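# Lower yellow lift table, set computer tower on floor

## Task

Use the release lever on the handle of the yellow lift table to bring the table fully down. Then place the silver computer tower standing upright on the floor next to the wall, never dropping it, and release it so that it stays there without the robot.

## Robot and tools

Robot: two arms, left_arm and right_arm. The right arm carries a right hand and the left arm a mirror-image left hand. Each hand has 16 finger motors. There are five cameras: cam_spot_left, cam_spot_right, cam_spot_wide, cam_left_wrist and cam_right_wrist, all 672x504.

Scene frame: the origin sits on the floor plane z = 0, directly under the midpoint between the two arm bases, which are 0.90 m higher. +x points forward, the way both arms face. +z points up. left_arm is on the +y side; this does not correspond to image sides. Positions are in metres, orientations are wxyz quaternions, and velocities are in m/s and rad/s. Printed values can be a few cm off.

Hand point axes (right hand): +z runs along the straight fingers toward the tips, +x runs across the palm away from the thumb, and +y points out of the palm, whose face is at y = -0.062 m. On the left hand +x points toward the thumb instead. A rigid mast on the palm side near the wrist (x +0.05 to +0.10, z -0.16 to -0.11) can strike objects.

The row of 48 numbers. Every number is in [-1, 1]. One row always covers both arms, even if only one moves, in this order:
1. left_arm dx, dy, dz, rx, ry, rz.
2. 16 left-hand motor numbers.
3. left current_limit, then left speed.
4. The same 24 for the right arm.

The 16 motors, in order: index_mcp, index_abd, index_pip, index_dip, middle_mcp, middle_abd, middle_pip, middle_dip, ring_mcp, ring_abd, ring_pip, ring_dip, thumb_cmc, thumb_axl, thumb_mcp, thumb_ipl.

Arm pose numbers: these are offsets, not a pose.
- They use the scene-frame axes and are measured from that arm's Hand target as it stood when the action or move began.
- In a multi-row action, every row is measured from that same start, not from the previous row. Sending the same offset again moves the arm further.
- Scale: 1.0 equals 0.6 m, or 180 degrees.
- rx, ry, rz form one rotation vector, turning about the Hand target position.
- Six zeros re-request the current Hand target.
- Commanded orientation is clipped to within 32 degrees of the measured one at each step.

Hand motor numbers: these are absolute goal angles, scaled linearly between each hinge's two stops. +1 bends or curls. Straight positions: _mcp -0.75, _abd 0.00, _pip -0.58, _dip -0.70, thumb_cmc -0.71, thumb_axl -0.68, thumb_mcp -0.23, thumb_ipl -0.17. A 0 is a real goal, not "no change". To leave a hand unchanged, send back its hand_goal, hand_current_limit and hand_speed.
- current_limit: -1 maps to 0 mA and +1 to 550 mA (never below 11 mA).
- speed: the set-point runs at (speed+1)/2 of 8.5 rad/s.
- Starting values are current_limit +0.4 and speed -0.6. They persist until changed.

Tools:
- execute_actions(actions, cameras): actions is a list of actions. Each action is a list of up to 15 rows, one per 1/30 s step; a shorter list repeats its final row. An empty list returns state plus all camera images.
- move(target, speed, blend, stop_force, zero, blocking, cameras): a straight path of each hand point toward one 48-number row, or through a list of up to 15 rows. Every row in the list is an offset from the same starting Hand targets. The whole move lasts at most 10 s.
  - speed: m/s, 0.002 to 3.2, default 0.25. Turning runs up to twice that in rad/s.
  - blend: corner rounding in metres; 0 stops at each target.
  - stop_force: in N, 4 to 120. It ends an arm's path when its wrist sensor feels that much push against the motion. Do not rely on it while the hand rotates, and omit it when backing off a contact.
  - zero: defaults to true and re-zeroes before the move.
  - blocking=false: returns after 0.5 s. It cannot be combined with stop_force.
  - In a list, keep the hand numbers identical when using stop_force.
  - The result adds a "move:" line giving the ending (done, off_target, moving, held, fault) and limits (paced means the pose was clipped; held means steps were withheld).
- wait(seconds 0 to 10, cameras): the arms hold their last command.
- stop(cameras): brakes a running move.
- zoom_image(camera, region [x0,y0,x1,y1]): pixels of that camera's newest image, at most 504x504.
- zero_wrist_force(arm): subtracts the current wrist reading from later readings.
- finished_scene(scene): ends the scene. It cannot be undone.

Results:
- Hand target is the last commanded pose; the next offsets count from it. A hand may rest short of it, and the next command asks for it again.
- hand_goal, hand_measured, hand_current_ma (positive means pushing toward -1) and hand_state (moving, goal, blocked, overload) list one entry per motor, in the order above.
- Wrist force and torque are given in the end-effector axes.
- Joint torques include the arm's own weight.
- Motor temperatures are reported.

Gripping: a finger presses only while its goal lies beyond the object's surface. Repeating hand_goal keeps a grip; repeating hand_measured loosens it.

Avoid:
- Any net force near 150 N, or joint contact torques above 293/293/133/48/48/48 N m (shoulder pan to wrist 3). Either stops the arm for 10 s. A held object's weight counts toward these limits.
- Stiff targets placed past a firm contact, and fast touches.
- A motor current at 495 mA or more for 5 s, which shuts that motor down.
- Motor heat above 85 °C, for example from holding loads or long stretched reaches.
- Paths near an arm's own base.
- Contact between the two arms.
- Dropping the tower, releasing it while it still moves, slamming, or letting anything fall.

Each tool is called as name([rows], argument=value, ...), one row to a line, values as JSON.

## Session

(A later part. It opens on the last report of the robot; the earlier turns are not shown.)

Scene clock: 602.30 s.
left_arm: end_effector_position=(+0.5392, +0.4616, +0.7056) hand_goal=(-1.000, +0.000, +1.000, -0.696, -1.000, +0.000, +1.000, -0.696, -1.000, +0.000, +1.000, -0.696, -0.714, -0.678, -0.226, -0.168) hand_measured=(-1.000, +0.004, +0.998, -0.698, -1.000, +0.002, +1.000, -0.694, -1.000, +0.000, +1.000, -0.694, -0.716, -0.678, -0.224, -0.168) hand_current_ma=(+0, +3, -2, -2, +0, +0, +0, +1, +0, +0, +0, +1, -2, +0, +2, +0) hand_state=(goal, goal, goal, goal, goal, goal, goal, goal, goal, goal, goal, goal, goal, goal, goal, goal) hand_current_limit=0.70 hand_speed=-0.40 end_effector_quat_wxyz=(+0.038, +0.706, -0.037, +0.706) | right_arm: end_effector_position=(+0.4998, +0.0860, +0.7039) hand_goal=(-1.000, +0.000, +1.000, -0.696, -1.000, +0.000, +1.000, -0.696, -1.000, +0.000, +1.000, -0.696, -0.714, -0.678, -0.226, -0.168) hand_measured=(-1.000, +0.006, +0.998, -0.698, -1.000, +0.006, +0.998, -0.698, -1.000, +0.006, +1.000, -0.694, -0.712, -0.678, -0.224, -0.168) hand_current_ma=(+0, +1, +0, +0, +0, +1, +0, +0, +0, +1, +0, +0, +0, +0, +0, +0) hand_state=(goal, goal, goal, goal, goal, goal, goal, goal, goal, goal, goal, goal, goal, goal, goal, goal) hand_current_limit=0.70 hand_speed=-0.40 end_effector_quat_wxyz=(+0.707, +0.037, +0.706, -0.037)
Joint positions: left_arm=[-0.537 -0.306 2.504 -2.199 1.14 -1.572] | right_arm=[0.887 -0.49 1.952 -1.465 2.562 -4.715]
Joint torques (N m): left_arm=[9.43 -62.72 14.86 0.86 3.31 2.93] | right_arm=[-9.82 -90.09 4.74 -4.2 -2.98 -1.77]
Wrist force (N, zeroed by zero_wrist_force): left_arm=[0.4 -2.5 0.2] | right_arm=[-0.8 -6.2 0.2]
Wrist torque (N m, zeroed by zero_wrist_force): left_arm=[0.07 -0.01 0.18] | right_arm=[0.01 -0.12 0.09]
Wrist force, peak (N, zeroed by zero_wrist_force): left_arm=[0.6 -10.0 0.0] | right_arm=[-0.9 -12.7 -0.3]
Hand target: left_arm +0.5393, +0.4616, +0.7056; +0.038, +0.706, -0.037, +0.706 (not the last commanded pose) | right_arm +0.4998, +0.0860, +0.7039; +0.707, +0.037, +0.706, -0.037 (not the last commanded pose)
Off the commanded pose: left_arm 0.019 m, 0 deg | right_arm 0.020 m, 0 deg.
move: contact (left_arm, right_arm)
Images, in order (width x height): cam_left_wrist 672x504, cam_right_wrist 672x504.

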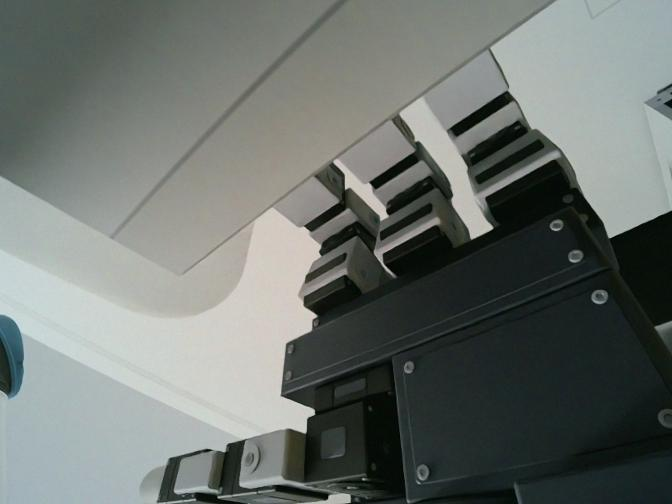

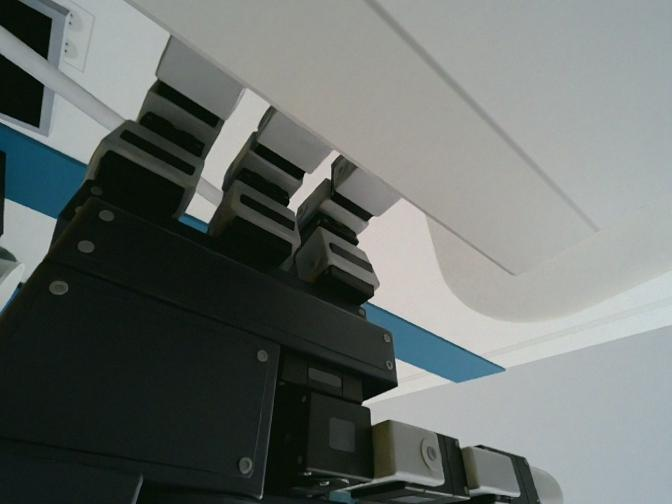

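move([
  [0.00026,0.0025,0,0,0,0,-1,0,1,-0.696,-1,0,1,-0.696,-1,0,1,-0.696,-0.714,-0.678,-0.226,-0.168,0.75,-0.4,-0.00026,-0.0025,0,0,0,0,-1,0,1,-0.696,-1,0,1,-0.696,-1,0,1,-0.696,-0.714,-0.678,-0.226,-0.168,0.75,-0.4],
  [0.00026,0.0025,0.05,0,0,0,-1,0,1,-0.696,-1,0,1,-0.696,-1,0,1,-0.696,-0.714,-0.678,-0.226,-0.168,0.75,-0.4,-0.00026,-0.0025,0.05,0,0,0,-1,0,1,-0.696,-1,0,1,-0.696,-1,0,1,-0.696,-0.714,-0.678,-0.226,-0.168,0.75,-0.4],
], speed=0.012, stop_force=90, zero=false, cameras=["cam_left_wrist","cam_right_wrist","cam_spot_wide"])

zoom_image(camera="cam_spot_wide", region=[240, 180, 400, 300])

Scene clock: 608.43 s.
left_arm: end_effector_position=(+0.5394, +0.4631, +0.7356) hand_goal=(-1.000, +0.000, +1.000, -0.696, -1.000, +0.000, +1.000, -0.696, -1.000, +0.000, +1.000, -0.696, -0.714, -0.678, -0.226, -0.168) hand_measured=(-1.004, +0.054, +0.946, -0.698, -1.000, +0.002, +1.000, -0.694, -1.000, +0.000, +1.000, -0.694, -0.716, -0.678, -0.224, -0.168) hand_current_ma=(-3, +103, -126, -2, +0, +0, +0, +1, +0, +0, +0, +1, -2, +0, +2, +0) hand_state=(goal, blocked, blocked, goal, goal, goal, goal, goal, goal, goal, goal, goal, goal, goal, goal, goal) hand_current_limit=0.75 hand_speed=-0.40 end_effector_quat_wxyz=(+0.038, +0.706, -0.037, +0.706) | right_arm: end_effector_position=(+0.4997, +0.0845, +0.7339) hand_goal=(-1.000, +0.000, +1.000, -0.696, -1.000, +0.000, +1.000, -0.696, -1.000, +0.000, +1.000, -0.696, -0.714, -0.678, -0.226, -0.168) hand_measured=(-1.004, +0.108, +0.870, -0.710, -1.000, +0.006, +0.998, -0.698, -1.000, +0.006, +1.000, -0.694, -0.712, -0.678, -0.224, -0.168) hand_current_ma=(-1, +175, -305, -6, +0, +1, +0, +0, +0, +1, +0, +0, +0, +0, +0, +0) hand_state=(goal, blocked, blocked, goal, goal, goal, goal, goal, goal, goal, goal, goal, goal, goal, goal, goal) hand_current_limit=0.75 hand_speed=-0.40 end_effector_quat_wxyz=(+0.707, +0.037, +0.706, -0.037)
Joint positions: left_arm=[-0.532 -0.376 2.542 -2.167 1.145 -1.572] | right_arm=[0.886 -0.543 1.98 -1.439 2.561 -4.715]
Joint torques (N m): left_arm=[-29.89 -95.66 23.63 -16.83 13.65 0.69] | right_arm=[37.07 -154.94 -34.94 -12.32 -13.71 3.21]
Wrist force (N, zeroed by zero_wrist_force): left_arm=[-63.4 -37.5 0.9] | right_arm=[67.2 -39.0 0.2]
Wrist torque (N m, zeroed by zero_wrist_force): left_arm=[1.17 -2.47 -3.79] | right_arm=[1.35 2.70 3.94]
Wrist force, peak (N, zeroed by zero_wrist_force): left_arm=[-63.5 -39.4 1.2] | right_arm=[67.8 -40.5 0.7]
Hand target: left_arm +0.5394, +0.4631, +0.7356; +0.038, +0.706, -0.037, +0.706 | right_arm +0.4997, +0.0845, +0.7339; +0.707, +0.037, +0.706, -0.037
Off the commanded pose: left_arm 0.000 m, 0 deg | right_arm 0.000 m, 0 deg.
move: done
Images, in order (width x height): cam_spot_wide 672x504, cam_left_wrist 672x504, cam_right_wrist 672x504.

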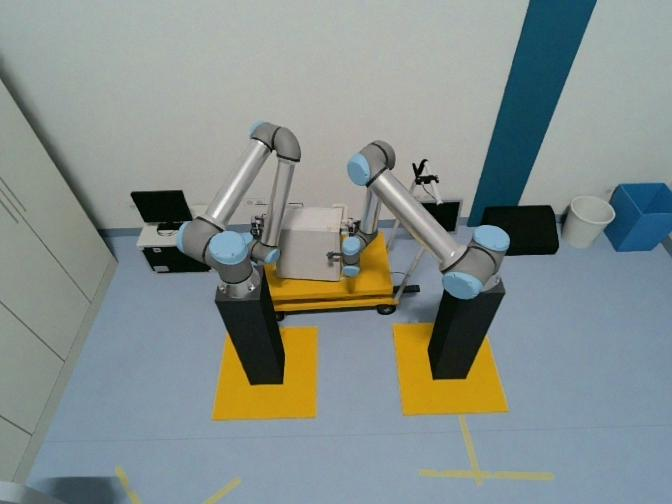

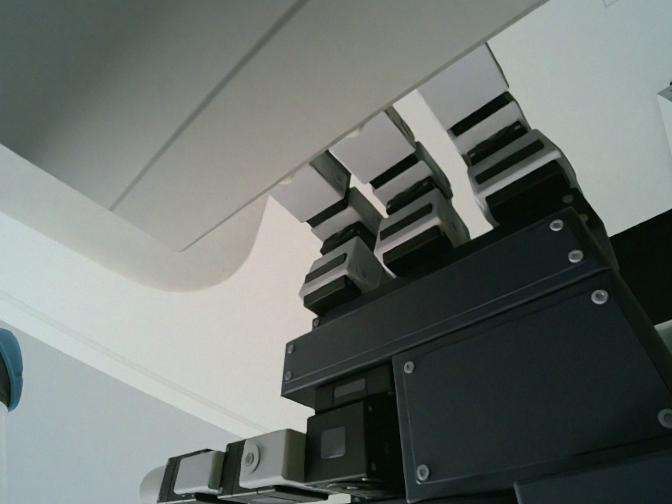

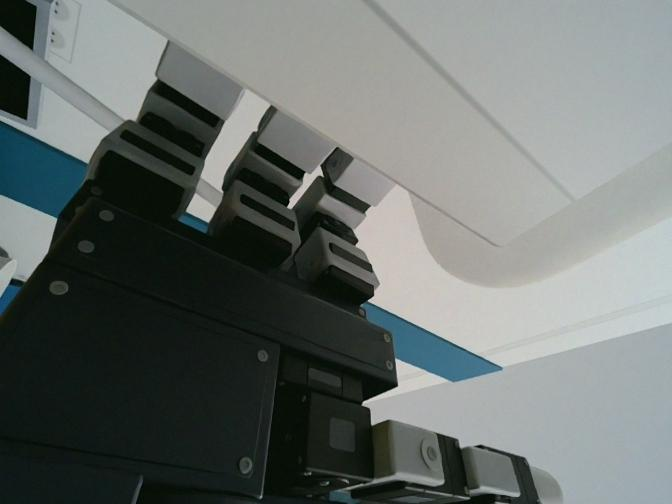

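Scaled by 3.150 from the camera's 672x504 image, which has a finer 960x720 frame.

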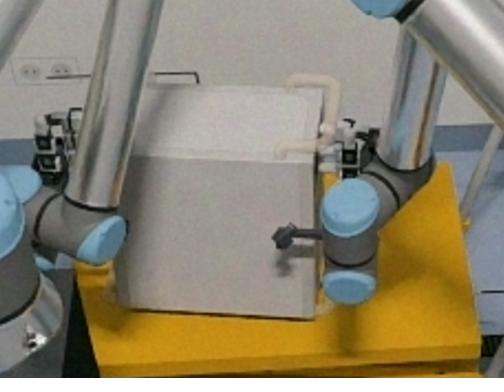

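move(target=[0,0,-0.05,0,0,0,-1,0,1,-0.696,-1,0,1,-0.696,-1,0,1,-0.696,-0.714,-0.678,-0.226,-0.168,0.75,-0.4,0,0,-0.05,0,0,0,-1,0,1,-0.696,-1,0,1,-0.696,-1,0,1,-0.696,-0.714,-0.678,-0.226,-0.168,0.75,-0.4], speed=0.01)

move(target=[0.0035,0.0332,-0.005,0,0,0,-1,0,1,-0.696,-1,0,1,-0.696,-1,0,1,-0.696,-0.714,-0.678,-0.226,-0.168,0.75,-0.4,-0.0035,-0.0332,-0.005,0,0,0,-1,0,1,-0.696,-1,0,1,-0.696,-1,0,1,-0.696,-0.714,-0.678,-0.226,-0.168,0.75,-0.4], speed=0.03, cameras=["cam_left_wrist","cam_right_wrist","cam_spot_wide"])

zoom_image(camera="cam_spot_wide", region=[240, 180, 400, 300])

Scene clock: 627.07 s.
left_arm: end_effector_position=(+0.5394, +0.4631, +0.7057) hand_goal=(-1.000, +0.000, +1.000, -0.696, -1.000, +0.000, +1.000, -0.696, -1.000, +0.000, +1.000, -0.696, -0.714, -0.678, -0.226, -0.168) hand_measured=(-1.000, -0.002, +1.000, -0.694, -1.000, +0.002, +1.000, -0.694, -1.000, +0.000, +1.000, -0.694, -0.716, -0.678, -0.224, -0.168) hand_current_ma=(+0, -1, +0, +2, +0, +0, +0, +1, +0, +0, +0, +1, -2, +0, +2, +0) hand_state=(goal, goal, goal, goal, goal, goal, goal, goal, goal, goal, goal, goal, goal, goal, goal, goal) hand_current_limit=0.75 hand_speed=-0.40 end_effector_quat_wxyz=(+0.038, +0.706, -0.037, +0.706) | right_arm: end_effector_position=(+0.4996, +0.0845, +0.7041) hand_goal=(-1.000, +0.000, +1.000, -0.696, -1.000, +0.000, +1.000, -0.696, -1.000, +0.000, +1.000, -0.696, -0.714, -0.678, -0.226, -0.168) hand_measured=(-1.000, -0.002, +1.000, -0.694, -1.000, +0.006, +0.998, -0.698, -1.000, +0.006, +1.000, -0.694, -0.712, -0.678, -0.224, -0.168) hand_current_ma=(+0, +0, +0, +0, +0, +1, +0, +0, +0, +1, +0, +0, +0, +0, +0, +0) hand_state=(goal, goal, goal, goal, goal, goal, goal, goal, goal, goal, goal, goal, goal, goal, goal, goal) hand_current_limit=0.75 hand_speed=-0.40 end_effector_quat_wxyz=(+0.707, +0.037, +0.706, -0.037)
Joint positions: left_arm=[-0.532 -0.307 2.503 -2.198 1.145 -1.572] | right_arm=[0.886 -0.49 1.955 -1.467 2.561 -4.715]
Joint torques (N m): left_arm=[-2.48 -48.42 16.09 -5.64 -1.79 2.59] | right_arm=[-9.32 -68.85 -21.49 -4.1 -0.26 -1.85]
Wrist force (N, zeroed by zero_wrist_force): left_arm=[0.8 1.5 -0.3] | right_arm=[-1.4 -3.8 2.0]
Wrist torque (N m, zeroed by zero_wrist_force): left_arm=[0.22 -0.11 0.03] | right_arm=[-0.67 0.14 -0.23]
Wrist force, peak (N, zeroed by zero_wrist_force): left_arm=[-63.8 -38.0 0.9] | right_arm=[67.2 -39.1 0.8]
Hand target: left_arm +0.5394, +0.4631, +0.7056; +0.038, +0.706, -0.037, +0.706 | right_arm +0.4997, +0.0845, +0.7039; +0.707, +0.037, +0.706, -0.037
Off the commanded pose: left_arm 0.000 m, 0 deg | right_arm 0.000 m, 0 deg.
move: done

Scene clock: 628.27 s.
left_arm: end_effector_position=(+0.5415, +0.4829, +0.7026) hand_goal=(-1.000, +0.000, +1.000, -0.696, -1.000, +0.000, +1.000, -0.696, -1.000, +0.000, +1.000, -0.696, -0.714, -0.678, -0.226, -0.168) hand_measured=(-1.000, -0.002, +1.000, -0.694, -1.000, +0.002, +1.000, -0.694, -1.000, +0.000, +1.000, -0.694, -0.716, -0.678, -0.224, -0.168) hand_current_ma=(+0, -1, +0, +2, +0, +0, +0, +1, +0, +0, +0, +1, -2, +0, +2, +0) hand_state=(goal, goal, goal, goal, goal, goal, goal, goal, goal, goal, goal, goal, goal, goal, goal, goal) hand_current_limit=0.75 hand_speed=-0.40 end_effector_quat_wxyz=(+0.038, +0.706, -0.037, +0.706) | right_arm: end_effector_position=(+0.4976, +0.0647, +0.7010) hand_goal=(-1.000, +0.000, +1.000, -0.696, -1.000, +0.000, +1.000, -0.696, -1.000, +0.000, +1.000, -0.696, -0.714, -0.678, -0.226, -0.168) hand_measured=(-1.000, -0.002, +1.000, -0.694, -1.000, +0.006, +0.998, -0.698, -1.000, +0.006, +1.000, -0.694, -0.712, -0.678, -0.224, -0.168) hand_current_ma=(+0, +0, +0, +0, +0, +1, +0, +0, +0, +1, +0, +0, +0, +0, +0, +0) hand_state=(goal, goal, goal, goal, goal, goal, goal, goal, goal, goal, goal, goal, goal, goal, goal, goal) hand_current_limit=0.75 hand_speed=-0.40 end_effector_quat_wxyz=(+0.707, +0.037, +0.706, -0.037)
Joint positions: left_arm=[-0.459 -0.308 2.493 -2.186 1.218 -1.572] | right_arm=[0.867 -0.488 1.989 -1.503 2.542 -4.714]
Joint torques (N m): left_arm=[11.53 -63.77 13.65 0.62 1.93 -1.73] | right_arm=[-11.11 -69.17 9.61 -4.31 -2.14 -1.38]
Wrist force (N, zeroed by zero_wrist_force): left_arm=[0.6 1.1 -0.1] | right_arm=[-1.7 -3.8 2.1]
Wrist torque (N m, zeroed by zero_wrist_force): left_arm=[0.16 -0.09 0.03] | right_arm=[-0.68 0.17 -0.21]
Wrist force, peak (N, zeroed by zero_wrist_force): left_arm=[0.9 1.7 0.2] | right_arm=[-1.8 -4.1 2.3]
Hand target: left_arm +0.5415, +0.4830, +0.7026; +0.038, +0.706, -0.037, +0.706 | right_arm +0.4976, +0.0646, +0.7009; +0.707, +0.037, +0.706, -0.037
Off the commanded pose: left_arm 0.000 m, 0 deg | right_arm 0.000 m, 0 deg.
move: done
Images, in order (width x height): cam_spot_wide 672x504, cam_left_wrist 672x504, cam_right_wrist 672x504.

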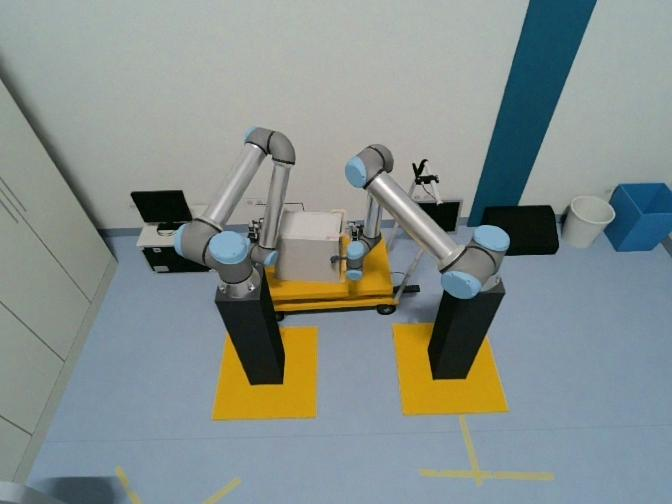

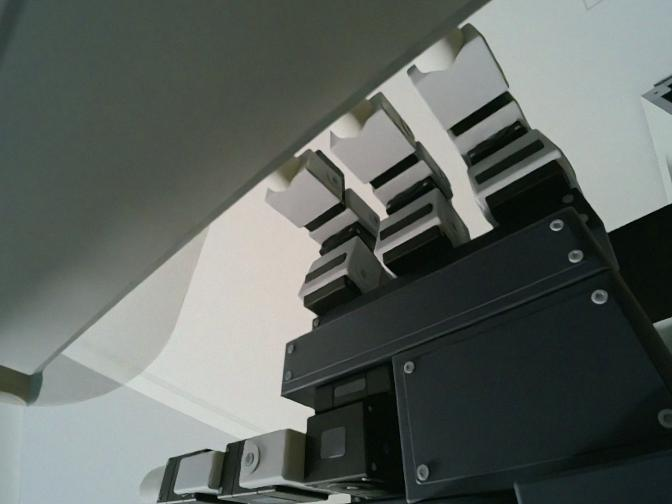

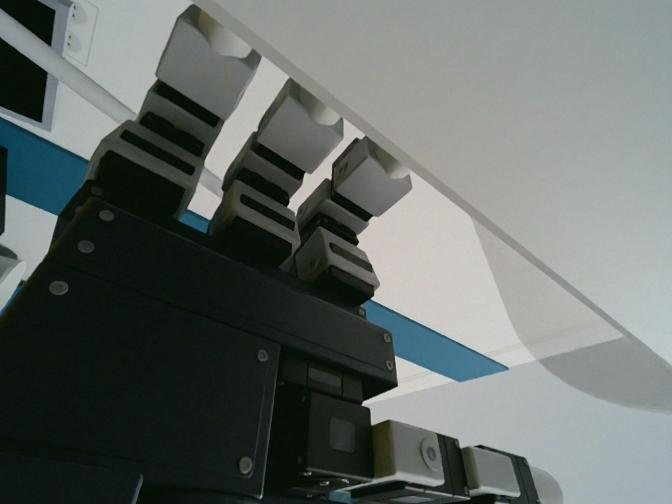

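Scaled by 3.150 from the camera's 672x504 image, which has a finer 960x720 frame.

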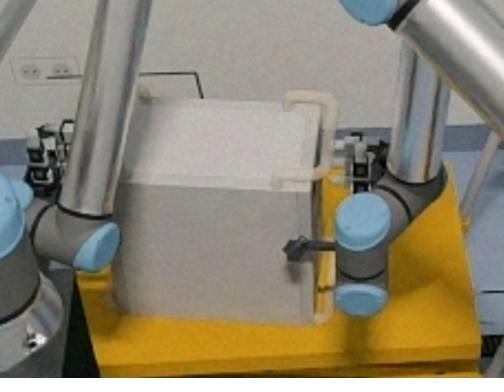

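move(target=[-0.062,0.0065,0,0,0,0,-1,0,0.942,-0.696,-1,0,0.942,-0.696,-1,0,0.942,-0.696,-0.714,-0.678,-0.226,-0.168,0.75,-0.4,-0.062,0.0065,0,0,0,0,-1,0,0.942,-0.696,-1,0,0.942,-0.696,-1,0,0.942,-0.696,-0.714,-0.678,-0.226,-0.168,0.75,-0.4], speed=0.05, cameras=["cam_left_wrist","cam_right_wrist"])

Scene clock: 634.33 s.
left_arm: end_effector_position=(+0.5044, +0.4869, +0.7026) hand_goal=(-1.000, +0.000, +0.942, -0.696, -1.000, +0.000, +0.942, -0.696, -1.000, +0.000, +0.942, -0.696, -0.714, -0.678, -0.226, -0.168) hand_measured=(-1.000, -0.002, +0.944, -0.694, -1.000, +0.002, +0.944, -0.694, -1.000, +0.000, +0.946, -0.694, -0.716, -0.678, -0.224, -0.168) hand_current_ma=(+0, -1, +2, +2, +0, +0, +2, +1, +0, +0, +2, +1, -2, +0, +2, +0) hand_state=(goal, goal, goal, goal, goal, goal, goal, goal, goal, goal, goal, goal, goal, goal, goal, goal) hand_current_limit=0.75 hand_speed=-0.40 end_effector_quat_wxyz=(+0.038, +0.706, -0.037, +0.706) | right_arm: end_effector_position=(+0.4604, +0.0685, +0.7009) hand_goal=(-1.000, +0.000, +0.942, -0.696, -1.000, +0.000, +0.942, -0.696, -1.000, +0.000, +0.942, -0.696, -0.714, -0.678, -0.226, -0.168) hand_measured=(-1.000, -0.002, +0.946, -0.694, -1.000, +0.006, +0.944, -0.698, -1.000, +0.006, +0.946, -0.694, -0.712, -0.678, -0.224, -0.168) hand_current_ma=(+0, +0, +0, +0, +0, +1, +0, +0, +0, +1, +0, +0, +0, +0, +0, +0) hand_state=(goal, goal, goal, goal, goal, goal, goal, goal, goal, goal, goal, goal, goal, goal, goal, goal) hand_current_limit=0.75 hand_speed=-0.40 end_effector_quat_wxyz=(+0.707, +0.037, +0.706, -0.037)
Joint positions: left_arm=[-0.518 -0.229 2.544 -2.316 1.159 -1.572] | right_arm=[0.921 -0.489 2.008 -1.522 2.597 -4.715]
Joint torques (N m): left_arm=[-11.22 -44.47 34.24 -5.66 -3.31 2.62] | right_arm=[19.34 -92.95 9.95 -4.32 3.48 -1.98]
Wrist force (N, zeroed by zero_wrist_force): left_arm=[0.5 1.3 -0.2] | right_arm=[-1.3 -3.8 1.7]
Wrist torque (N m, zeroed by zero_wrist_force): left_arm=[0.18 -0.09 0.02] | right_arm=[-0.62 0.11 -0.18]
Wrist force, peak (N, zeroed by zero_wrist_force): left_arm=[0.6 1.8 0.0] | right_arm=[-1.7 -3.8 3.0]
Hand target: left_arm +0.5043, +0.4869, +0.7026; +0.038, +0.706, -0.037, +0.706 | right_arm +0.4604, +0.0685, +0.7009; +0.707, +0.037, +0.706, -0.037
Off the commanded pose: left_arm 0.000 m, 0 deg | right_arm 0.000 m, 0 deg.
move: done
Images, in order (width x height): cam_left_wrist 672x504, cam_right_wrist 672x504.

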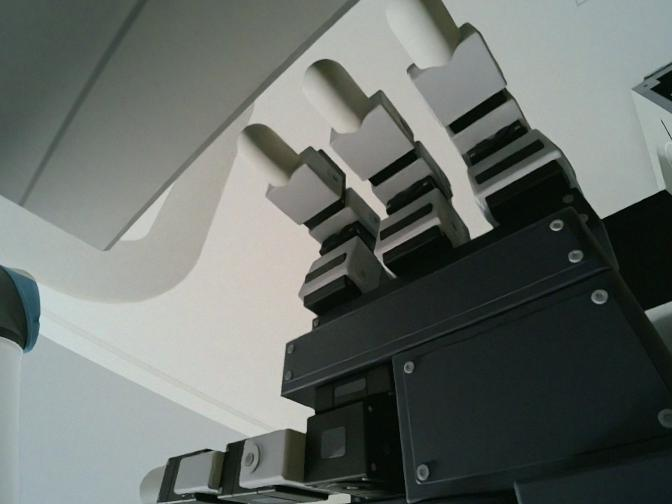

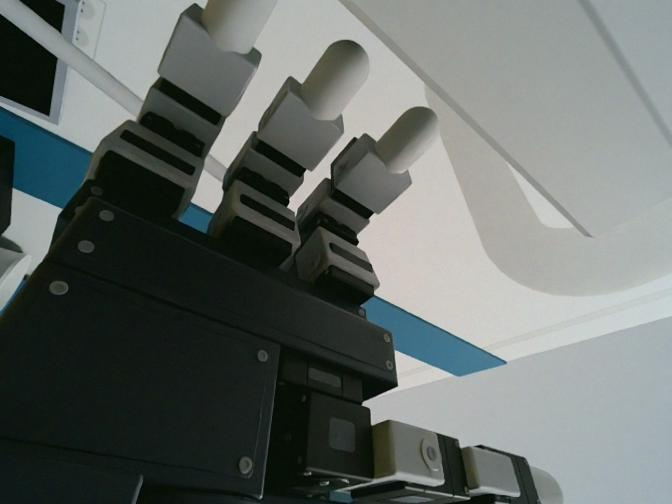

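move(target=[0.034,-0.0036,0,0,0,0,-1,0,0.942,-0.696,-1,0,0.942,-0.696,-1,0,0.942,-0.696,-0.714,-0.678,-0.226,-0.168,0.75,-0.4,0.0397,-0.0042,0,0,0,0,-1,0,0.942,-0.696,-1,0,0.942,-0.696,-1,0,0.942,-0.696,-0.714,-0.678,-0.226,-0.168,0.75,-0.4], speed=0.05)

zero_wrist_force(arm="left_arm")

zero_wrist_force(arm="right_arm")

move(target=[-0.007,-0.0663,0,0,0,0,-1,0,0.942,-0.696,-1,0,0.942,-0.696,-1,0,0.942,-0.696,-0.714,-0.678,-0.226,-0.168,0.75,-0.4,0.007,0.0663,0,0,0,0,-1,0,0.942,-0.696,-1,0,0.942,-0.696,-1,0,0.942,-0.696,-0.714,-0.678,-0.226,-0.168,0.75,-0.4], speed=0.01, stop_force=5)

Scene clock: 645.43 s.
left_arm: end_effector_position=(+0.5246, +0.4847, +0.7026) hand_goal=(-1.000, +0.000, +0.942, -0.696, -1.000, +0.000, +0.942, -0.696, -1.000, +0.000, +0.942, -0.696, -0.714, -0.678, -0.226, -0.168) hand_measured=(-1.000, -0.002, +0.944, -0.694, -1.000, +0.002, +0.944, -0.694, -1.000, +0.000, +0.946, -0.694, -0.716, -0.678, -0.224, -0.168) hand_current_ma=(+0, -1, +2, +2, +0, +0, +1, +1, +0, +0, +2, +1, -2, +0, +2, +0) hand_state=(goal, goal, goal, goal, goal, goal, goal, goal, goal, goal, goal, goal, goal, goal, goal, goal) hand_current_limit=0.75 hand_speed=-0.40 end_effector_quat_wxyz=(+0.038, +0.706, -0.037, +0.706) | right_arm: end_effector_position=(+0.4841, +0.0660, +0.7009) hand_goal=(-1.000, +0.000, +0.942, -0.696, -1.000, +0.000, +0.942, -0.696, -1.000, +0.000, +0.942, -0.696, -0.714, -0.678, -0.226, -0.168) hand_measured=(-1.000, -0.002, +0.946, -0.694, -1.000, +0.006, +0.944, -0.698, -1.000, +0.006, +0.946, -0.694, -0.712, -0.678, -0.224, -0.168) hand_current_ma=(+0, +0, +0, +0, +0, +1, +0, +0, +0, +1, +0, +0, +0, +0, +0, +0) hand_state=(goal, goal, goal, goal, goal, goal, goal, goal, goal, goal, goal, goal, goal, goal, goal, goal) hand_current_limit=0.75 hand_speed=-0.40 end_effector_quat_wxyz=(+0.707, +0.037, +0.706, -0.037)
Joint positions: left_arm=[-0.483 -0.275 2.517 -2.243 1.194 -1.572] | right_arm=[0.886 -0.488 1.997 -1.51 2.562 -4.715]
Joint torques (N m): left_arm=[8.98 -64.14 15.97 0.73 2.37 -1.74] | right_arm=[-10.07 -66.42 -19.03 1.54 -2 2.1]
Wrist force (N, zeroed by zero_wrist_force): left_arm=[1.0 0.9 0.2] | right_arm=[-1.5 -3.5 2.2]
Wrist torque (N m, zeroed by zero_wrist_force): left_arm=[0.10 -0.13 0.04] | right_arm=[-0.63 0.14 -0.18]
Wrist force, peak (N, zeroed by zero_wrist_force): left_arm=[0.8 1.6 0.1] | right_arm=[-1.8 -3.9 2.2]
Hand target: left_arm +0.5247, +0.4847, +0.7026; +0.038, +0.706, -0.037, +0.706 | right_arm +0.4842, +0.0660, +0.7009; +0.707, +0.037, +0.706, -0.037
Off the commanded pose: left_arm 0.000 m, 0 deg | right_arm 0.000 m, 0 deg.
move: done

Wrist force sensor zeroed.

Wrist force sensor zeroed.

Scene clock: 648.90 s.
left_arm: end_effector_position=(+0.5224, +0.4631, +0.7026) hand_goal=(-1.000, +0.000, +0.942, -0.696, -1.000, +0.000, +0.942, -0.696, -1.000, +0.000, +0.942, -0.696, -0.714, -0.678, -0.226, -0.168) hand_measured=(-1.000, -0.002, +0.944, -0.694, -1.000, +0.002, +0.944, -0.694, -1.000, +0.000, +0.944, -0.694, -0.716, -0.678, -0.224, -0.168) hand_current_ma=(+0, -1, +1, +2, +0, +0, +1, +1, +0, +0, +2, +1, -1, +0, +2, +0) hand_state=(goal, goal, goal, goal, goal, goal, goal, goal, goal, goal, goal, goal, goal, goal, goal, goal) hand_current_limit=0.75 hand_speed=-0.40 end_effector_quat_wxyz=(+0.038, +0.706, -0.037, +0.706) | right_arm: end_effector_position=(+0.4864, +0.0876, +0.7009) hand_goal=(-1.000, +0.000, +0.942, -0.696, -1.000, +0.000, +0.942, -0.696, -1.000, +0.000, +0.942, -0.696, -0.714, -0.678, -0.226, -0.168) hand_measured=(-1.000, +0.000, +0.944, -0.694, -1.000, +0.006, +0.944, -0.698, -1.000, +0.006, +0.946, -0.694, -0.712, -0.678, -0.224, -0.168) hand_current_ma=(+0, +0, +0, +0, +0, +1, +0, +0, +0, +1, +0, +0, +0, +0, +0, +0) hand_state=(goal, goal, goal, goal, goal, goal, goal, goal, goal, goal, goal, goal, goal, goal, goal, goal) hand_current_limit=0.75 hand_speed=-0.40 end_effector_quat_wxyz=(+0.707, +0.037, +0.706, -0.037)
Joint positions: left_arm=[-0.569 -0.264 2.524 -2.26 1.108 -1.572] | right_arm=[0.906 -0.485 1.957 -1.474 2.581 -4.715]
Joint torques (N m): left_arm=[7.9 -63.41 15.63 0.33 3.93 2.69] | right_arm=[-10.68 -89.27 5.69 -4.16 -3.18 -1.37]
Wrist force (N, zeroed by zero_wrist_force): left_arm=[0.2 -4.3 -0.6] | right_arm=[-1.2 -4.8 -0.3]
Wrist torque (N m, zeroed by zero_wrist_force): left_arm=[0.23 -0.01 0.27] | right_arm=[0.10 -0.04 0.03]
Wrist force, peak (N, zeroed by zero_wrist_force): left_arm=[-0.2 -12.0 -0.8] | right_arm=[-1.0 -11.0 -0.8]
Hand target: left_arm +0.5224, +0.4631, +0.7026; +0.038, +0.706, -0.037, +0.706 (not the last commanded pose) | right_arm +0.4864, +0.0876, +0.7009; +0.707, +0.037, +0.706, -0.037 (not the last commanded pose)
Off the commanded pose: left_arm 0.018 m, 0 deg | right_arm 0.018 m, 0 deg.
move: contact (left_arm, right_arm)

execute_actions(actions=[], cameras=["cam_spot_wide"])

zoom_image(camera="cam_spot_wide", region=[220, 160, 420, 320])

Scene clock: 657.37 s.
left_arm: end_effector_position=(+0.5224, +0.4631, +0.7026) hand_goal=(-1.000, +0.000, +0.942, -0.696, -1.000, +0.000, +0.942, -0.696, -1.000, +0.000, +0.942, -0.696, -0.714, -0.678, -0.226, -0.168) hand_measured=(-1.000, -0.002, +0.944, -0.694, -1.000, +0.002, +0.944, -0.694, -1.000, +0.000, +0.944, -0.694, -0.716, -0.678, -0.224, -0.168) hand_current_ma=(+0, -1, +1, +2, +0, +0, +1, +1, +0, +0, +2, +1, -1, +0, +2, +0) hand_state=(goal, goal, goal, goal, goal, goal, goal, goal, goal, goal, goal, goal, goal, goal, goal, goal) hand_current_limit=0.75 hand_speed=-0.40 end_effector_quat_wxyz=(+0.038, +0.706, -0.037, +0.706) | right_arm: end_effector_position=(+0.4864, +0.0876, +0.7009) hand_goal=(-1.000, +0.000, +0.942, -0.696, -1.000, +0.000, +0.942, -0.696, -1.000, +0.000, +0.942, -0.696, -0.714, -0.678, -0.226, -0.168) hand_measured=(-1.000, +0.000, +0.944, -0.694, -1.000, +0.006, +0.944, -0.698, -1.000, +0.006, +0.946, -0.694, -0.712, -0.678, -0.224, -0.168) hand_current_ma=(+0, +0, +0, +0, +0, +1, +0, +0, +0, +1, +0, +0, +0, +0, +0, +0) hand_state=(goal, goal, goal, goal, goal, goal, goal, goal, goal, goal, goal, goal, goal, goal, goal, goal) hand_current_limit=0.75 hand_speed=-0.40 end_effector_quat_wxyz=(+0.707, +0.037, +0.706, -0.037)
Joint positions: left_arm=[-0.569 -0.264 2.524 -2.26 1.108 -1.572] | right_arm=[0.906 -0.485 1.957 -1.474 2.581 -4.715]
Joint velocities: within noise
Joint torques (N m): left_arm=[7.3 -62.08 16.3 0.4 3.84 2.34] | right_arm=[-10.69 -91.54 5.38 -4.46 0.83 -0.73]
Motor temperatures (°C): left_arm=[32 28 31 32 35 36] | right_arm=[25 33 28 29 41 33]
Wrist force (N, zeroed by zero_wrist_force): left_arm=[0.0 -4.6 -0.9] | right_arm=[-1.1 -4.5 -0.5]
Wrist torque (N m, zeroed by zero_wrist_force): left_arm=[0.21 0.00 0.27] | right_arm=[0.14 -0.05 0.05]
Wrist force, peak (N, zeroed by zero_wrist_force): left_arm=[-0.4 -4.9 -0.7] | right_arm=[-1.3 -5.0 -0.6]
Hand target: left_arm +0.5224, +0.4631, +0.7026; +0.038, +0.706, -0.037, +0.706 (not the last commanded pose) | right_arm +0.4864, +0.0876, +0.7009; +0.707, +0.037, +0.706, -0.037 (not the last commanded pose)
Off the commanded pose: left_arm 0.018 m, 0 deg | right_arm 0.018 m, 0 deg.
Images, in order (width x height): cam_spot_wide 672x504.

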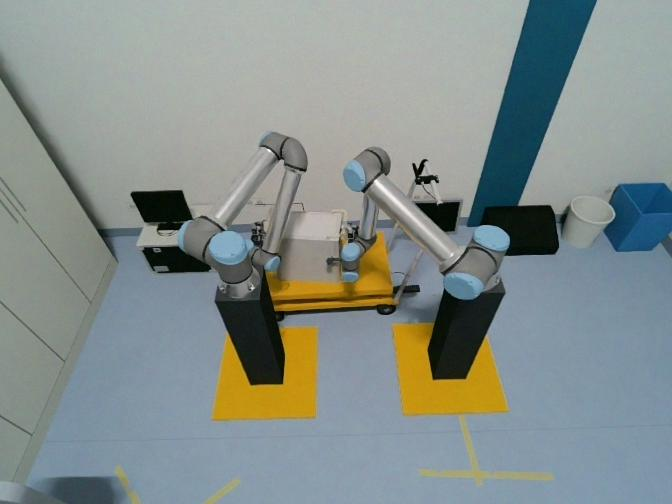

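Scaled by 2.520 from the camera's 672x504 image, which has a finer 960x720 frame.

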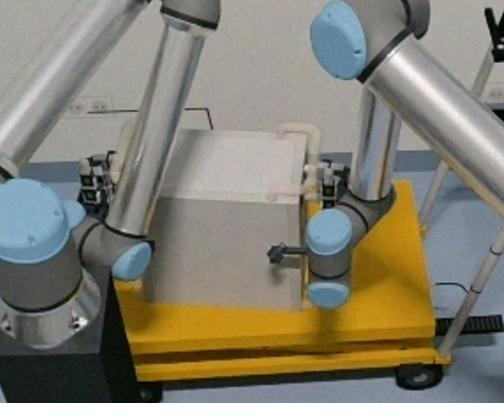

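move(target=[0.0048,0.0133,-0.005,0,0,0,-1,0,0.942,-0.696,-1,0,0.942,-0.696,-1,0,0.942,-0.696,-0.714,-0.678,-0.226,-0.168,0.75,-0.4,-0.0045,-0.0133,-0.003,0,0,0,-1,0,0.942,-0.696,-1,0,0.942,-0.696,-1,0,0.942,-0.696,-0.714,-0.678,-0.226,-0.168,0.75,-0.4], speed=0.03)

move(target=[0,0,0.045,0,0,0,-1,0,0.942,-0.696,-1,0,0.942,-0.696,-1,0,0.942,-0.696,-0.714,-0.678,-0.226,-0.168,0.75,-0.4,0,0,0.0448,0,0,0,-1,0,0.942,-0.696,-1,0,0.942,-0.696,-1,0,0.942,-0.696,-0.714,-0.678,-0.226,-0.168,0.75,-0.4], speed=0.012, stop_force=95, zero=false, cameras=["cam_spot_wide","cam_left_wrist","cam_right_wrist"])

zoom_image(camera="cam_spot_wide", region=[240, 180, 400, 300])

Scene clock: 660.07 s.
left_arm: end_effector_position=(+0.5253, +0.4710, +0.6996) hand_goal=(-1.000, +0.000, +0.942, -0.696, -1.000, +0.000, +0.942, -0.696, -1.000, +0.000, +0.942, -0.696, -0.714, -0.678, -0.226, -0.168) hand_measured=(-1.000, -0.002, +0.944, -0.694, -1.000, +0.002, +0.944, -0.694, -1.000, +0.000, +0.944, -0.694, -0.716, -0.678, -0.224, -0.168) hand_current_ma=(+0, -1, +1, +2, +0, +0, +1, +1, +0, +0, +2, +1, -1, +0, +2, +0) hand_state=(goal, goal, goal, goal, goal, goal, goal, goal, goal, goal, goal, goal, goal, goal, goal, goal) hand_current_limit=0.75 hand_speed=-0.40 end_effector_quat_wxyz=(+0.038, +0.706, -0.037, +0.706) | right_arm: end_effector_position=(+0.4838, +0.0797, +0.6992) hand_goal=(-1.000, +0.000, +0.942, -0.696, -1.000, +0.000, +0.942, -0.696, -1.000, +0.000, +0.942, -0.696, -0.714, -0.678, -0.226, -0.168) hand_measured=(-1.000, +0.000, +0.944, -0.694, -1.000, +0.006, +0.944, -0.698, -1.000, +0.006, +0.946, -0.694, -0.712, -0.678, -0.224, -0.168) hand_current_ma=(+0, +0, +0, +0, +0, +1, +0, +0, +0, +1, +0, +0, +0, +0, +0, +0) hand_state=(goal, goal, goal, goal, goal, goal, goal, goal, goal, goal, goal, goal, goal, goal, goal, goal) hand_current_limit=0.75 hand_speed=-0.40 end_effector_quat_wxyz=(+0.707, +0.037, +0.706, -0.037)
Joint positions: left_arm=[-0.533 -0.266 2.514 -2.249 1.144 -1.572] | right_arm=[0.901 -0.484 1.971 -1.49 2.577 -4.715]
Joint torques (N m): left_arm=[8.48 -61.89 16.12 0.85 2.1 -0.42] | right_arm=[-12.47 -67.84 7.63 -4.7 -2.51 -0.07]
Wrist force (N, zeroed by zero_wrist_force): left_arm=[-0.2 0.2 0.0] | right_arm=[-0.3 -0.2 -0.2]
Wrist torque (N m, zeroed by zero_wrist_force): left_arm=[0.03 0.02 -0.01] | right_arm=[0.00 0.04 -0.05]
Wrist force, peak (N, zeroed by zero_wrist_force): left_arm=[-0.2 -5.0 -0.8] | right_arm=[-1.1 -5.0 -0.2]
Hand target: left_arm +0.5253, +0.4711, +0.6996; +0.038, +0.706, -0.037, +0.706 | right_arm +0.4837, +0.0796, +0.6991; +0.707, +0.037, +0.706, -0.037
Off the commanded pose: left_arm 0.000 m, 0 deg | right_arm 0.000 m, 0 deg.
move: done

Scene clock: 663.37 s.
left_arm: end_effector_position=(+0.5253, +0.4711, +0.7266) hand_goal=(-1.000, +0.000, +0.942, -0.696, -1.000, +0.000, +0.942, -0.696, -1.000, +0.000, +0.942, -0.696, -0.714, -0.678, -0.226, -0.168) hand_measured=(-1.000, -0.054, +0.968, -0.686, -1.000, +0.002, +0.944, -0.694, -1.000, +0.000, +0.944, -0.694, -0.716, -0.678, -0.224, -0.168) hand_current_ma=(+0, -106, +45, +10, +0, +0, +1, +1, +0, +0, +2, +1, -1, +0, +2, +0) hand_state=(goal, blocked, blocked, goal, goal, goal, goal, goal, goal, goal, goal, goal, goal, goal, goal, goal) hand_current_limit=0.75 hand_speed=-0.40 end_effector_quat_wxyz=(+0.038, +0.706, -0.037, +0.706) | right_arm: end_effector_position=(+0.4838, +0.0796, +0.7260) hand_goal=(-1.000, +0.000, +0.942, -0.696, -1.000, +0.000, +0.942, -0.696, -1.000, +0.000, +0.942, -0.696, -0.714, -0.678, -0.226, -0.168) hand_measured=(-1.000, -0.110, +0.996, -0.674, -1.000, +0.006, +0.944, -0.698, -1.000, +0.006, +0.946, -0.694, -0.712, -0.678, -0.224, -0.168) hand_current_ma=(+0, -184, +67, +14, +0, +1, +0, +0, +0, +1, +0, +0, +0, +0, +0, +0) hand_state=(goal, blocked, blocked, blocked, goal, goal, goal, goal, goal, goal, goal, goal, goal, goal, goal, goal) hand_current_limit=0.75 hand_speed=-0.40 end_effector_quat_wxyz=(+0.707, +0.037, +0.706, -0.037)
Joint positions: left_arm=[-0.533 -0.326 2.551 -2.225 1.144 -1.572] | right_arm=[0.901 -0.531 1.994 -1.465 2.577 -4.715]
Joint torques (N m): left_arm=[2.68 -95.71 32.65 -17.92 3.59 -2.37] | right_arm=[-2.65 -149.37 -17.26 -11.5 -1.2 6.12]
Wrist force (N, zeroed by zero_wrist_force): left_arm=[-68.7 -10.6 0.0] | right_arm=[67.0 -10.3 0.1]
Wrist torque (N m, zeroed by zero_wrist_force): left_arm=[0.36 -2.27 -2.25] | right_arm=[0.36 2.26 1.91]
Wrist force, peak (N, zeroed by zero_wrist_force): left_arm=[-71.2 -3.0 0.5] | right_arm=[69.3 -1.6 0.4]
Hand target: left_arm +0.5253, +0.4711, +0.7266; +0.038, +0.706, -0.037, +0.706 | right_arm +0.4837, +0.0796, +0.7260; +0.707, +0.037, +0.706, -0.037
Off the commanded pose: left_arm 0.000 m, 0 deg | right_arm 0.000 m, 0 deg.
move: done
Images, in order (width x height): cam_spot_wide 672x504, cam_left_wrist 672x504, cam_right_wrist 672x504.

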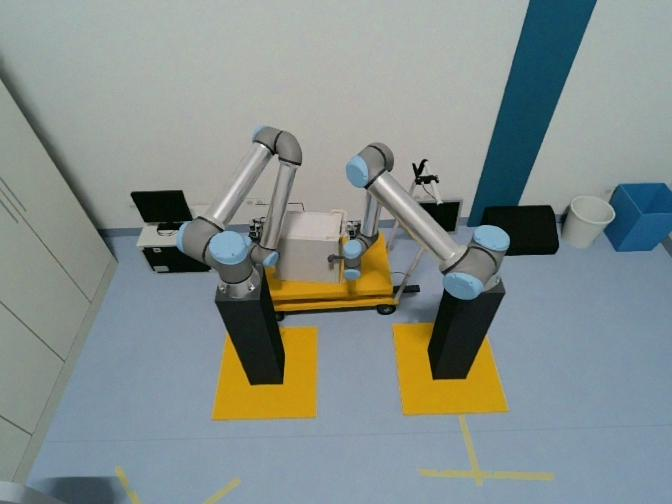

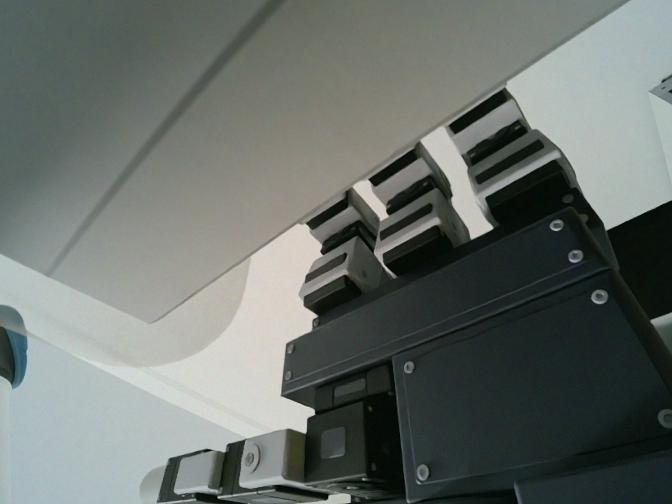

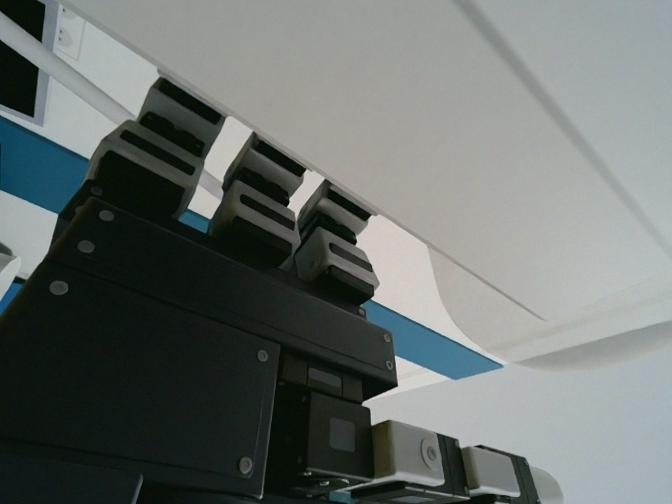

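Scaled by 3.150 from the camera's 672x504 image, which has a finer 960x720 frame.

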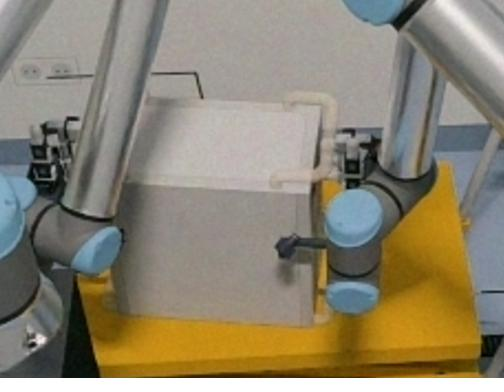

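zoom_image(camera="cam_spot_wide", region=[270, 200, 350, 300])

execute_actions(actions=[], cameras=["cam_spot_left","cam_spot_right"])

Scaled by 5.040 from the camera's 672x504 image, which has a finer 960x720 frame.

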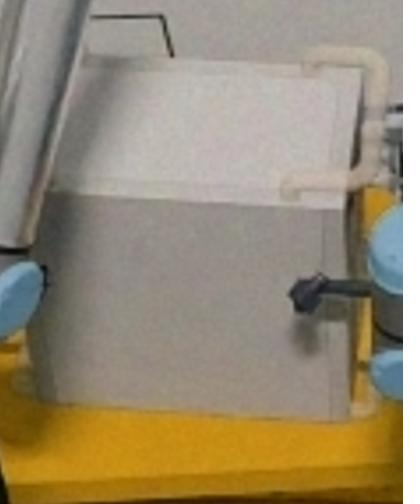

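Scene clock: 670.20 s.
left_arm: end_effector_position=(+0.5253, +0.4711, +0.7266) hand_goal=(-1.000, +0.000, +0.942, -0.696, -1.000, +0.000, +0.942, -0.696, -1.000, +0.000, +0.942, -0.696, -0.714, -0.678, -0.226, -0.168) hand_measured=(-1.000, -0.058, +0.970, -0.686, -1.000, +0.002, +0.944, -0.694, -1.000, +0.000, +0.944, -0.694, -0.716, -0.678, -0.224, -0.168) hand_current_ma=(+0, -112, +51, +12, +0, +0, +1, +1, +0, +0, +2, +1, -1, +0, +2, +0) hand_state=(goal, blocked, blocked, goal, goal, goal, goal, goal, goal, goal, goal, goal, goal, goal, goal, goal) hand_current_limit=0.75 hand_speed=-0.40 end_effector_quat_wxyz=(+0.038, +0.706, -0.037, +0.706) | right_arm: end_effector_position=(+0.4837, +0.0796, +0.7260) hand_goal=(-1.000, +0.000, +0.942, -0.696, -1.000, +0.000, +0.942, -0.696, -1.000, +0.000, +0.942, -0.696, -0.714, -0.678, -0.226, -0.168) hand_measured=(-1.000, -0.112, +0.996, -0.674, -1.000, +0.006, +0.944, -0.698, -1.000, +0.006, +0.946, -0.694, -0.712, -0.678, -0.224, -0.168) hand_current_ma=(+0, -186, +67, +14, +0, +1, +0, +0, +0, +1, +0, +0, +0, +0, +0, +0) hand_state=(goal, blocked, blocked, blocked, goal, goal, goal, goal, goal, goal, goal, goal, goal, goal, goal, goal) hand_current_limit=0.75 hand_speed=-0.40 end_effector_quat_wxyz=(+0.707, +0.037, +0.706, -0.037)
Joint positions: left_arm=[-0.533 -0.326 2.551 -2.225 1.144 -1.572] | right_arm=[0.901 -0.531 1.994 -1.465 2.577 -4.715]
Joint velocities: within noise
Joint torques (N m): left_arm=[-4.96 -95.47 31.57 -17.75 3.59 -5.29] | right_arm=[19.41 -146.67 -25.19 -11.78 0.18 5.6]
Motor temperatures (°C): left_arm=[32 28 31 32 35 36] | right_arm=[25 33 28 29 41 33]
Wrist force (N, zeroed by zero_wrist_force): left_arm=[-68.4 -10.9 -0.2] | right_arm=[67.2 -10.6 0.2]
Wrist torque (N m, zeroed by zero_wrist_force): left_arm=[0.36 -2.31 -2.23] | right_arm=[0.36 2.24 1.93]
Wrist force, peak (N, zeroed by zero_wrist_force): left_arm=[-69.1 -10.6 0.0] | right_arm=[67.4 -10.6 0.1]
Hand target: left_arm +0.5253, +0.4711, +0.7266; +0.038, +0.706, -0.037, +0.706 | right_arm +0.4837, +0.0796, +0.7260; +0.707, +0.037, +0.706, -0.037
Off the commanded pose: left_arm 0.000 m, 0 deg | right_arm 0.000 m, 0 deg.
Images, in order (width x height): cam_spot_left 672x504, cam_spot_right 672x504.

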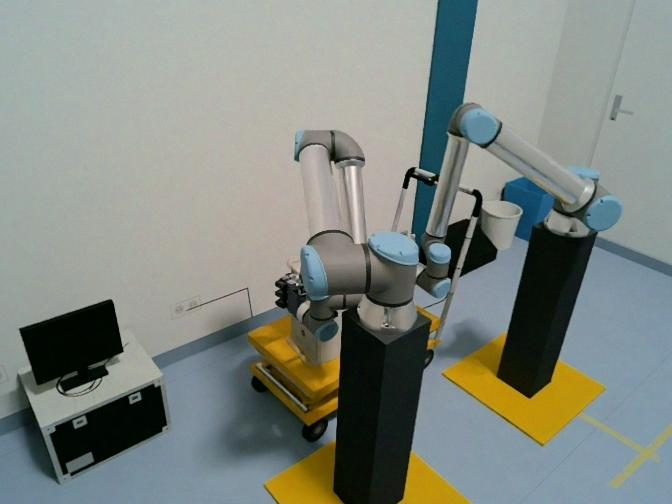

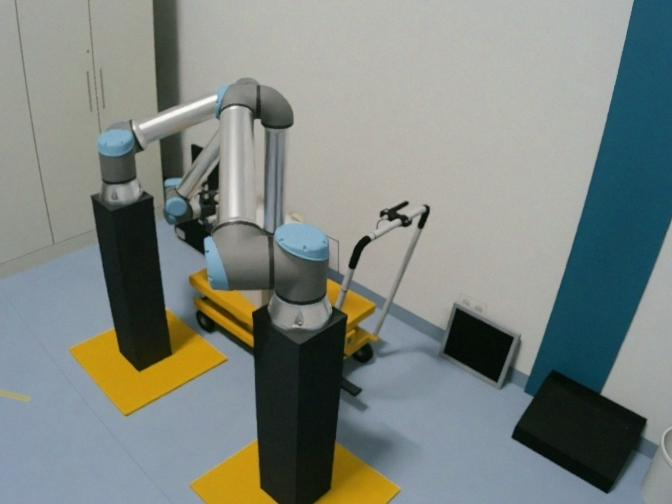

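move(target=[0,0,-0.0385,0,0,0,-1,0,0.942,-0.696,-1,0,0.942,-0.696,-1,0,0.942,-0.696,-0.714,-0.678,-0.226,-0.168,0.75,-0.4,0,0,-0.0385,0,0,0,-1,0,0.942,-0.696,-1,0,0.942,-0.696,-1,0,0.942,-0.696,-0.714,-0.678,-0.226,-0.168,0.75,-0.4], speed=0.012)

move(target=[0,0,0,0,0,0,-1,0,0.942,-0.696,-1,0,0.942,-0.696,-1,0,0.942,-0.696,-0.714,-0.678,-0.226,-0.168,0.75,-0.4,0.03,-0.14,0,0,0,0,-1,0,0.942,-0.696,-1,0,0.942,-0.696,-1,0,0.942,-0.696,-0.714,-0.678,-0.226,-0.168,0.75,-0.4], speed=0.08, cameras=["cam_spot_wide"])

zoom_image(camera="cam_spot_wide", region=[240, 180, 400, 300])

Scene clock: 693.50 s.
left_arm: end_effector_position=(+0.5253, +0.4711, +0.7036) hand_goal=(-1.000, +0.000, +0.942, -0.696, -1.000, +0.000, +0.942, -0.696, -1.000, +0.000, +0.942, -0.696, -0.714, -0.678, -0.226, -0.168) hand_measured=(-0.998, -0.002, +0.944, -0.694, -1.000, +0.002, +0.944, -0.694, -1.000, +0.000, +0.944, -0.694, -0.716, -0.678, -0.224, -0.168) hand_current_ma=(+1, -1, +2, +2, +0, +0, +1, +1, +0, +0, +2, +1, -1, +0, +2, +0) hand_state=(goal, goal, goal, goal, goal, goal, goal, goal, goal, goal, goal, goal, goal, goal, goal, goal) hand_current_limit=0.75 hand_speed=-0.40 end_effector_quat_wxyz=(+0.038, +0.706, -0.037, +0.706) | right_arm: end_effector_position=(+0.4837, +0.0796, +0.7031) hand_goal=(-1.000, +0.000, +0.942, -0.696, -1.000, +0.000, +0.942, -0.696, -1.000, +0.000, +0.942, -0.696, -0.714, -0.678, -0.226, -0.168) hand_measured=(-0.998, -0.002, +0.946, -0.694, -1.000, +0.006, +0.944, -0.698, -1.000, +0.006, +0.946, -0.694, -0.712, -0.678, -0.224, -0.168) hand_current_ma=(+0, +0, +0, +0, +0, +1, +0, +0, +0, +1, +0, +0, +0, +0, +0, +0) hand_state=(goal, goal, goal, goal, goal, goal, goal, goal, goal, goal, goal, goal, goal, goal, goal, goal) hand_current_limit=0.75 hand_speed=-0.40 end_effector_quat_wxyz=(+0.707, +0.037, +0.706, -0.037)
Joint positions: left_arm=[-0.533 -0.275 2.52 -2.246 1.144 -1.572] | right_arm=[0.901 -0.491 1.975 -1.487 2.577 -4.715]
Joint torques (N m): left_arm=[1.82 -51.04 15.07 -5.11 -1.95 2.88] | right_arm=[7.15 -67.32 -20.3 -4.47 -1.24 -1.41]
Wrist force (N, zeroed by zero_wrist_force): left_arm=[-2.5 0.3 -0.2] | right_arm=[2.0 -0.9 -0.2]
Wrist torque (N m, zeroed by zero_wrist_force): left_arm=[0.07 0.32 -0.22] | right_arm=[-0.10 -0.25 0.12]
Wrist force, peak (N, zeroed by zero_wrist_force): left_arm=[-70.0 -9.1 -0.2] | right_arm=[67.4 -10.4 0.2]
Hand target: left_arm +0.5253, +0.4711, +0.7035; +0.038, +0.706, -0.037, +0.706 | right_arm +0.4837, +0.0796, +0.7029; +0.707, +0.037, +0.706, -0.037
Off the commanded pose: left_arm 0.000 m, 0 deg | right_arm 0.000 m, 0 deg.
move: done

Scene clock: 695.13 s.
left_arm: end_effector_position=(+0.5253, +0.4711, +0.7035) hand_goal=(-1.000, +0.000, +0.942, -0.696, -1.000, +0.000, +0.942, -0.696, -1.000, +0.000, +0.942, -0.696, -0.714, -0.678, -0.226, -0.168) hand_measured=(-0.998, -0.002, +0.944, -0.694, -1.000, +0.002, +0.944, -0.694, -1.000, +0.000, +0.944, -0.694, -0.716, -0.678, -0.224, -0.168) hand_current_ma=(+1, -1, +2, +2, +0, +0, +1, +1, +0, +0, +2, +1, -1, +0, +2, +0) hand_state=(goal, goal, goal, goal, goal, goal, goal, goal, goal, goal, goal, goal, goal, goal, goal, goal) hand_current_limit=0.75 hand_speed=-0.40 end_effector_quat_wxyz=(+0.038, +0.706, -0.037, +0.706) | right_arm: end_effector_position=(+0.5017, -0.0042, +0.7029) hand_goal=(-1.000, +0.000, +0.942, -0.696, -1.000, +0.000, +0.942, -0.696, -1.000, +0.000, +0.942, -0.696, -0.714, -0.678, -0.226, -0.168) hand_measured=(-0.998, -0.002, +0.946, -0.694, -1.000, +0.006, +0.944, -0.698, -1.000, +0.006, +0.946, -0.694, -0.712, -0.678, -0.224, -0.168) hand_current_ma=(+0, +0, +0, +0, +0, +1, +0, +0, +0, +1, +0, +0, +0, +0, +0, +0) hand_state=(goal, goal, goal, goal, goal, goal, goal, goal, goal, goal, goal, goal, goal, goal, goal, goal) hand_current_limit=0.75 hand_speed=-0.40 end_effector_quat_wxyz=(+0.707, +0.037, +0.706, -0.037)
Joint positions: left_arm=[-0.533 -0.274 2.52 -2.246 1.144 -1.572] | right_arm=[0.776 -0.493 2.103 -1.611 2.451 -4.714]
Joint torques (N m): left_arm=[1.87 -47.22 17.06 -5.36 -2.21 2.58] | right_arm=[-13.2 -62.05 13.08 -4.37 -1.99 -2.27]
Wrist force (N, zeroed by zero_wrist_force): left_arm=[-2.3 0.2 0.1] | right_arm=[2.2 -1.5 0.4]
Wrist torque (N m, zeroed by zero_wrist_force): left_arm=[0.02 0.30 -0.20] | right_arm=[-0.30 -0.26 0.22]
Wrist force, peak (N, zeroed by zero_wrist_force): left_arm=[-2.9 0.6 0.2] | right_arm=[2.6 -1.6 0.3]
Hand target: left_arm +0.5253, +0.4711, +0.7035; +0.038, +0.706, -0.037, +0.706 | right_arm +0.5017, -0.0044, +0.7029; +0.707, +0.037, +0.706, -0.037
Off the commanded pose: left_arm 0.000 m, 0 deg | right_arm 0.000 m, 0 deg.
move: done
Images, in order (width x height): cam_spot_wide 672x504.

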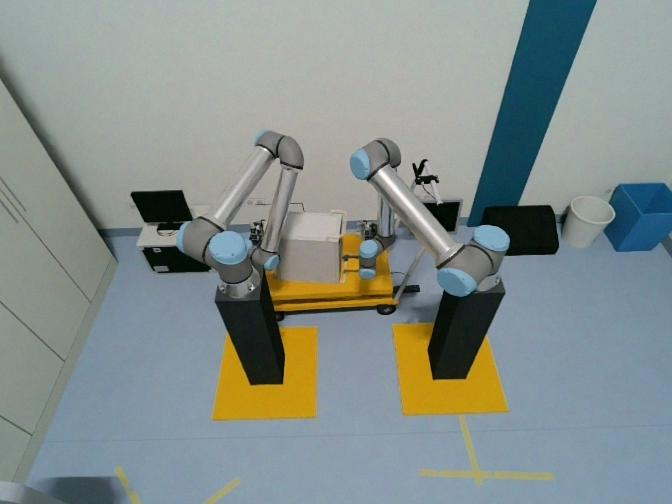

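Scaled by 3.150 from the camera's 672x504 image, which has a finer 960x720 frame.

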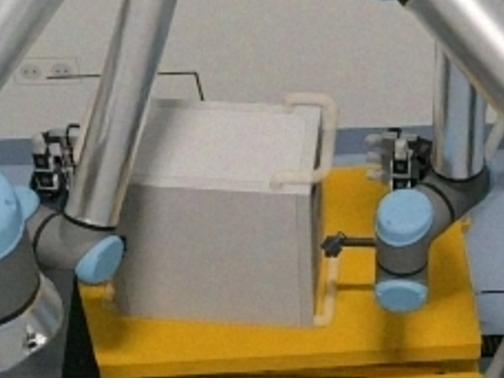

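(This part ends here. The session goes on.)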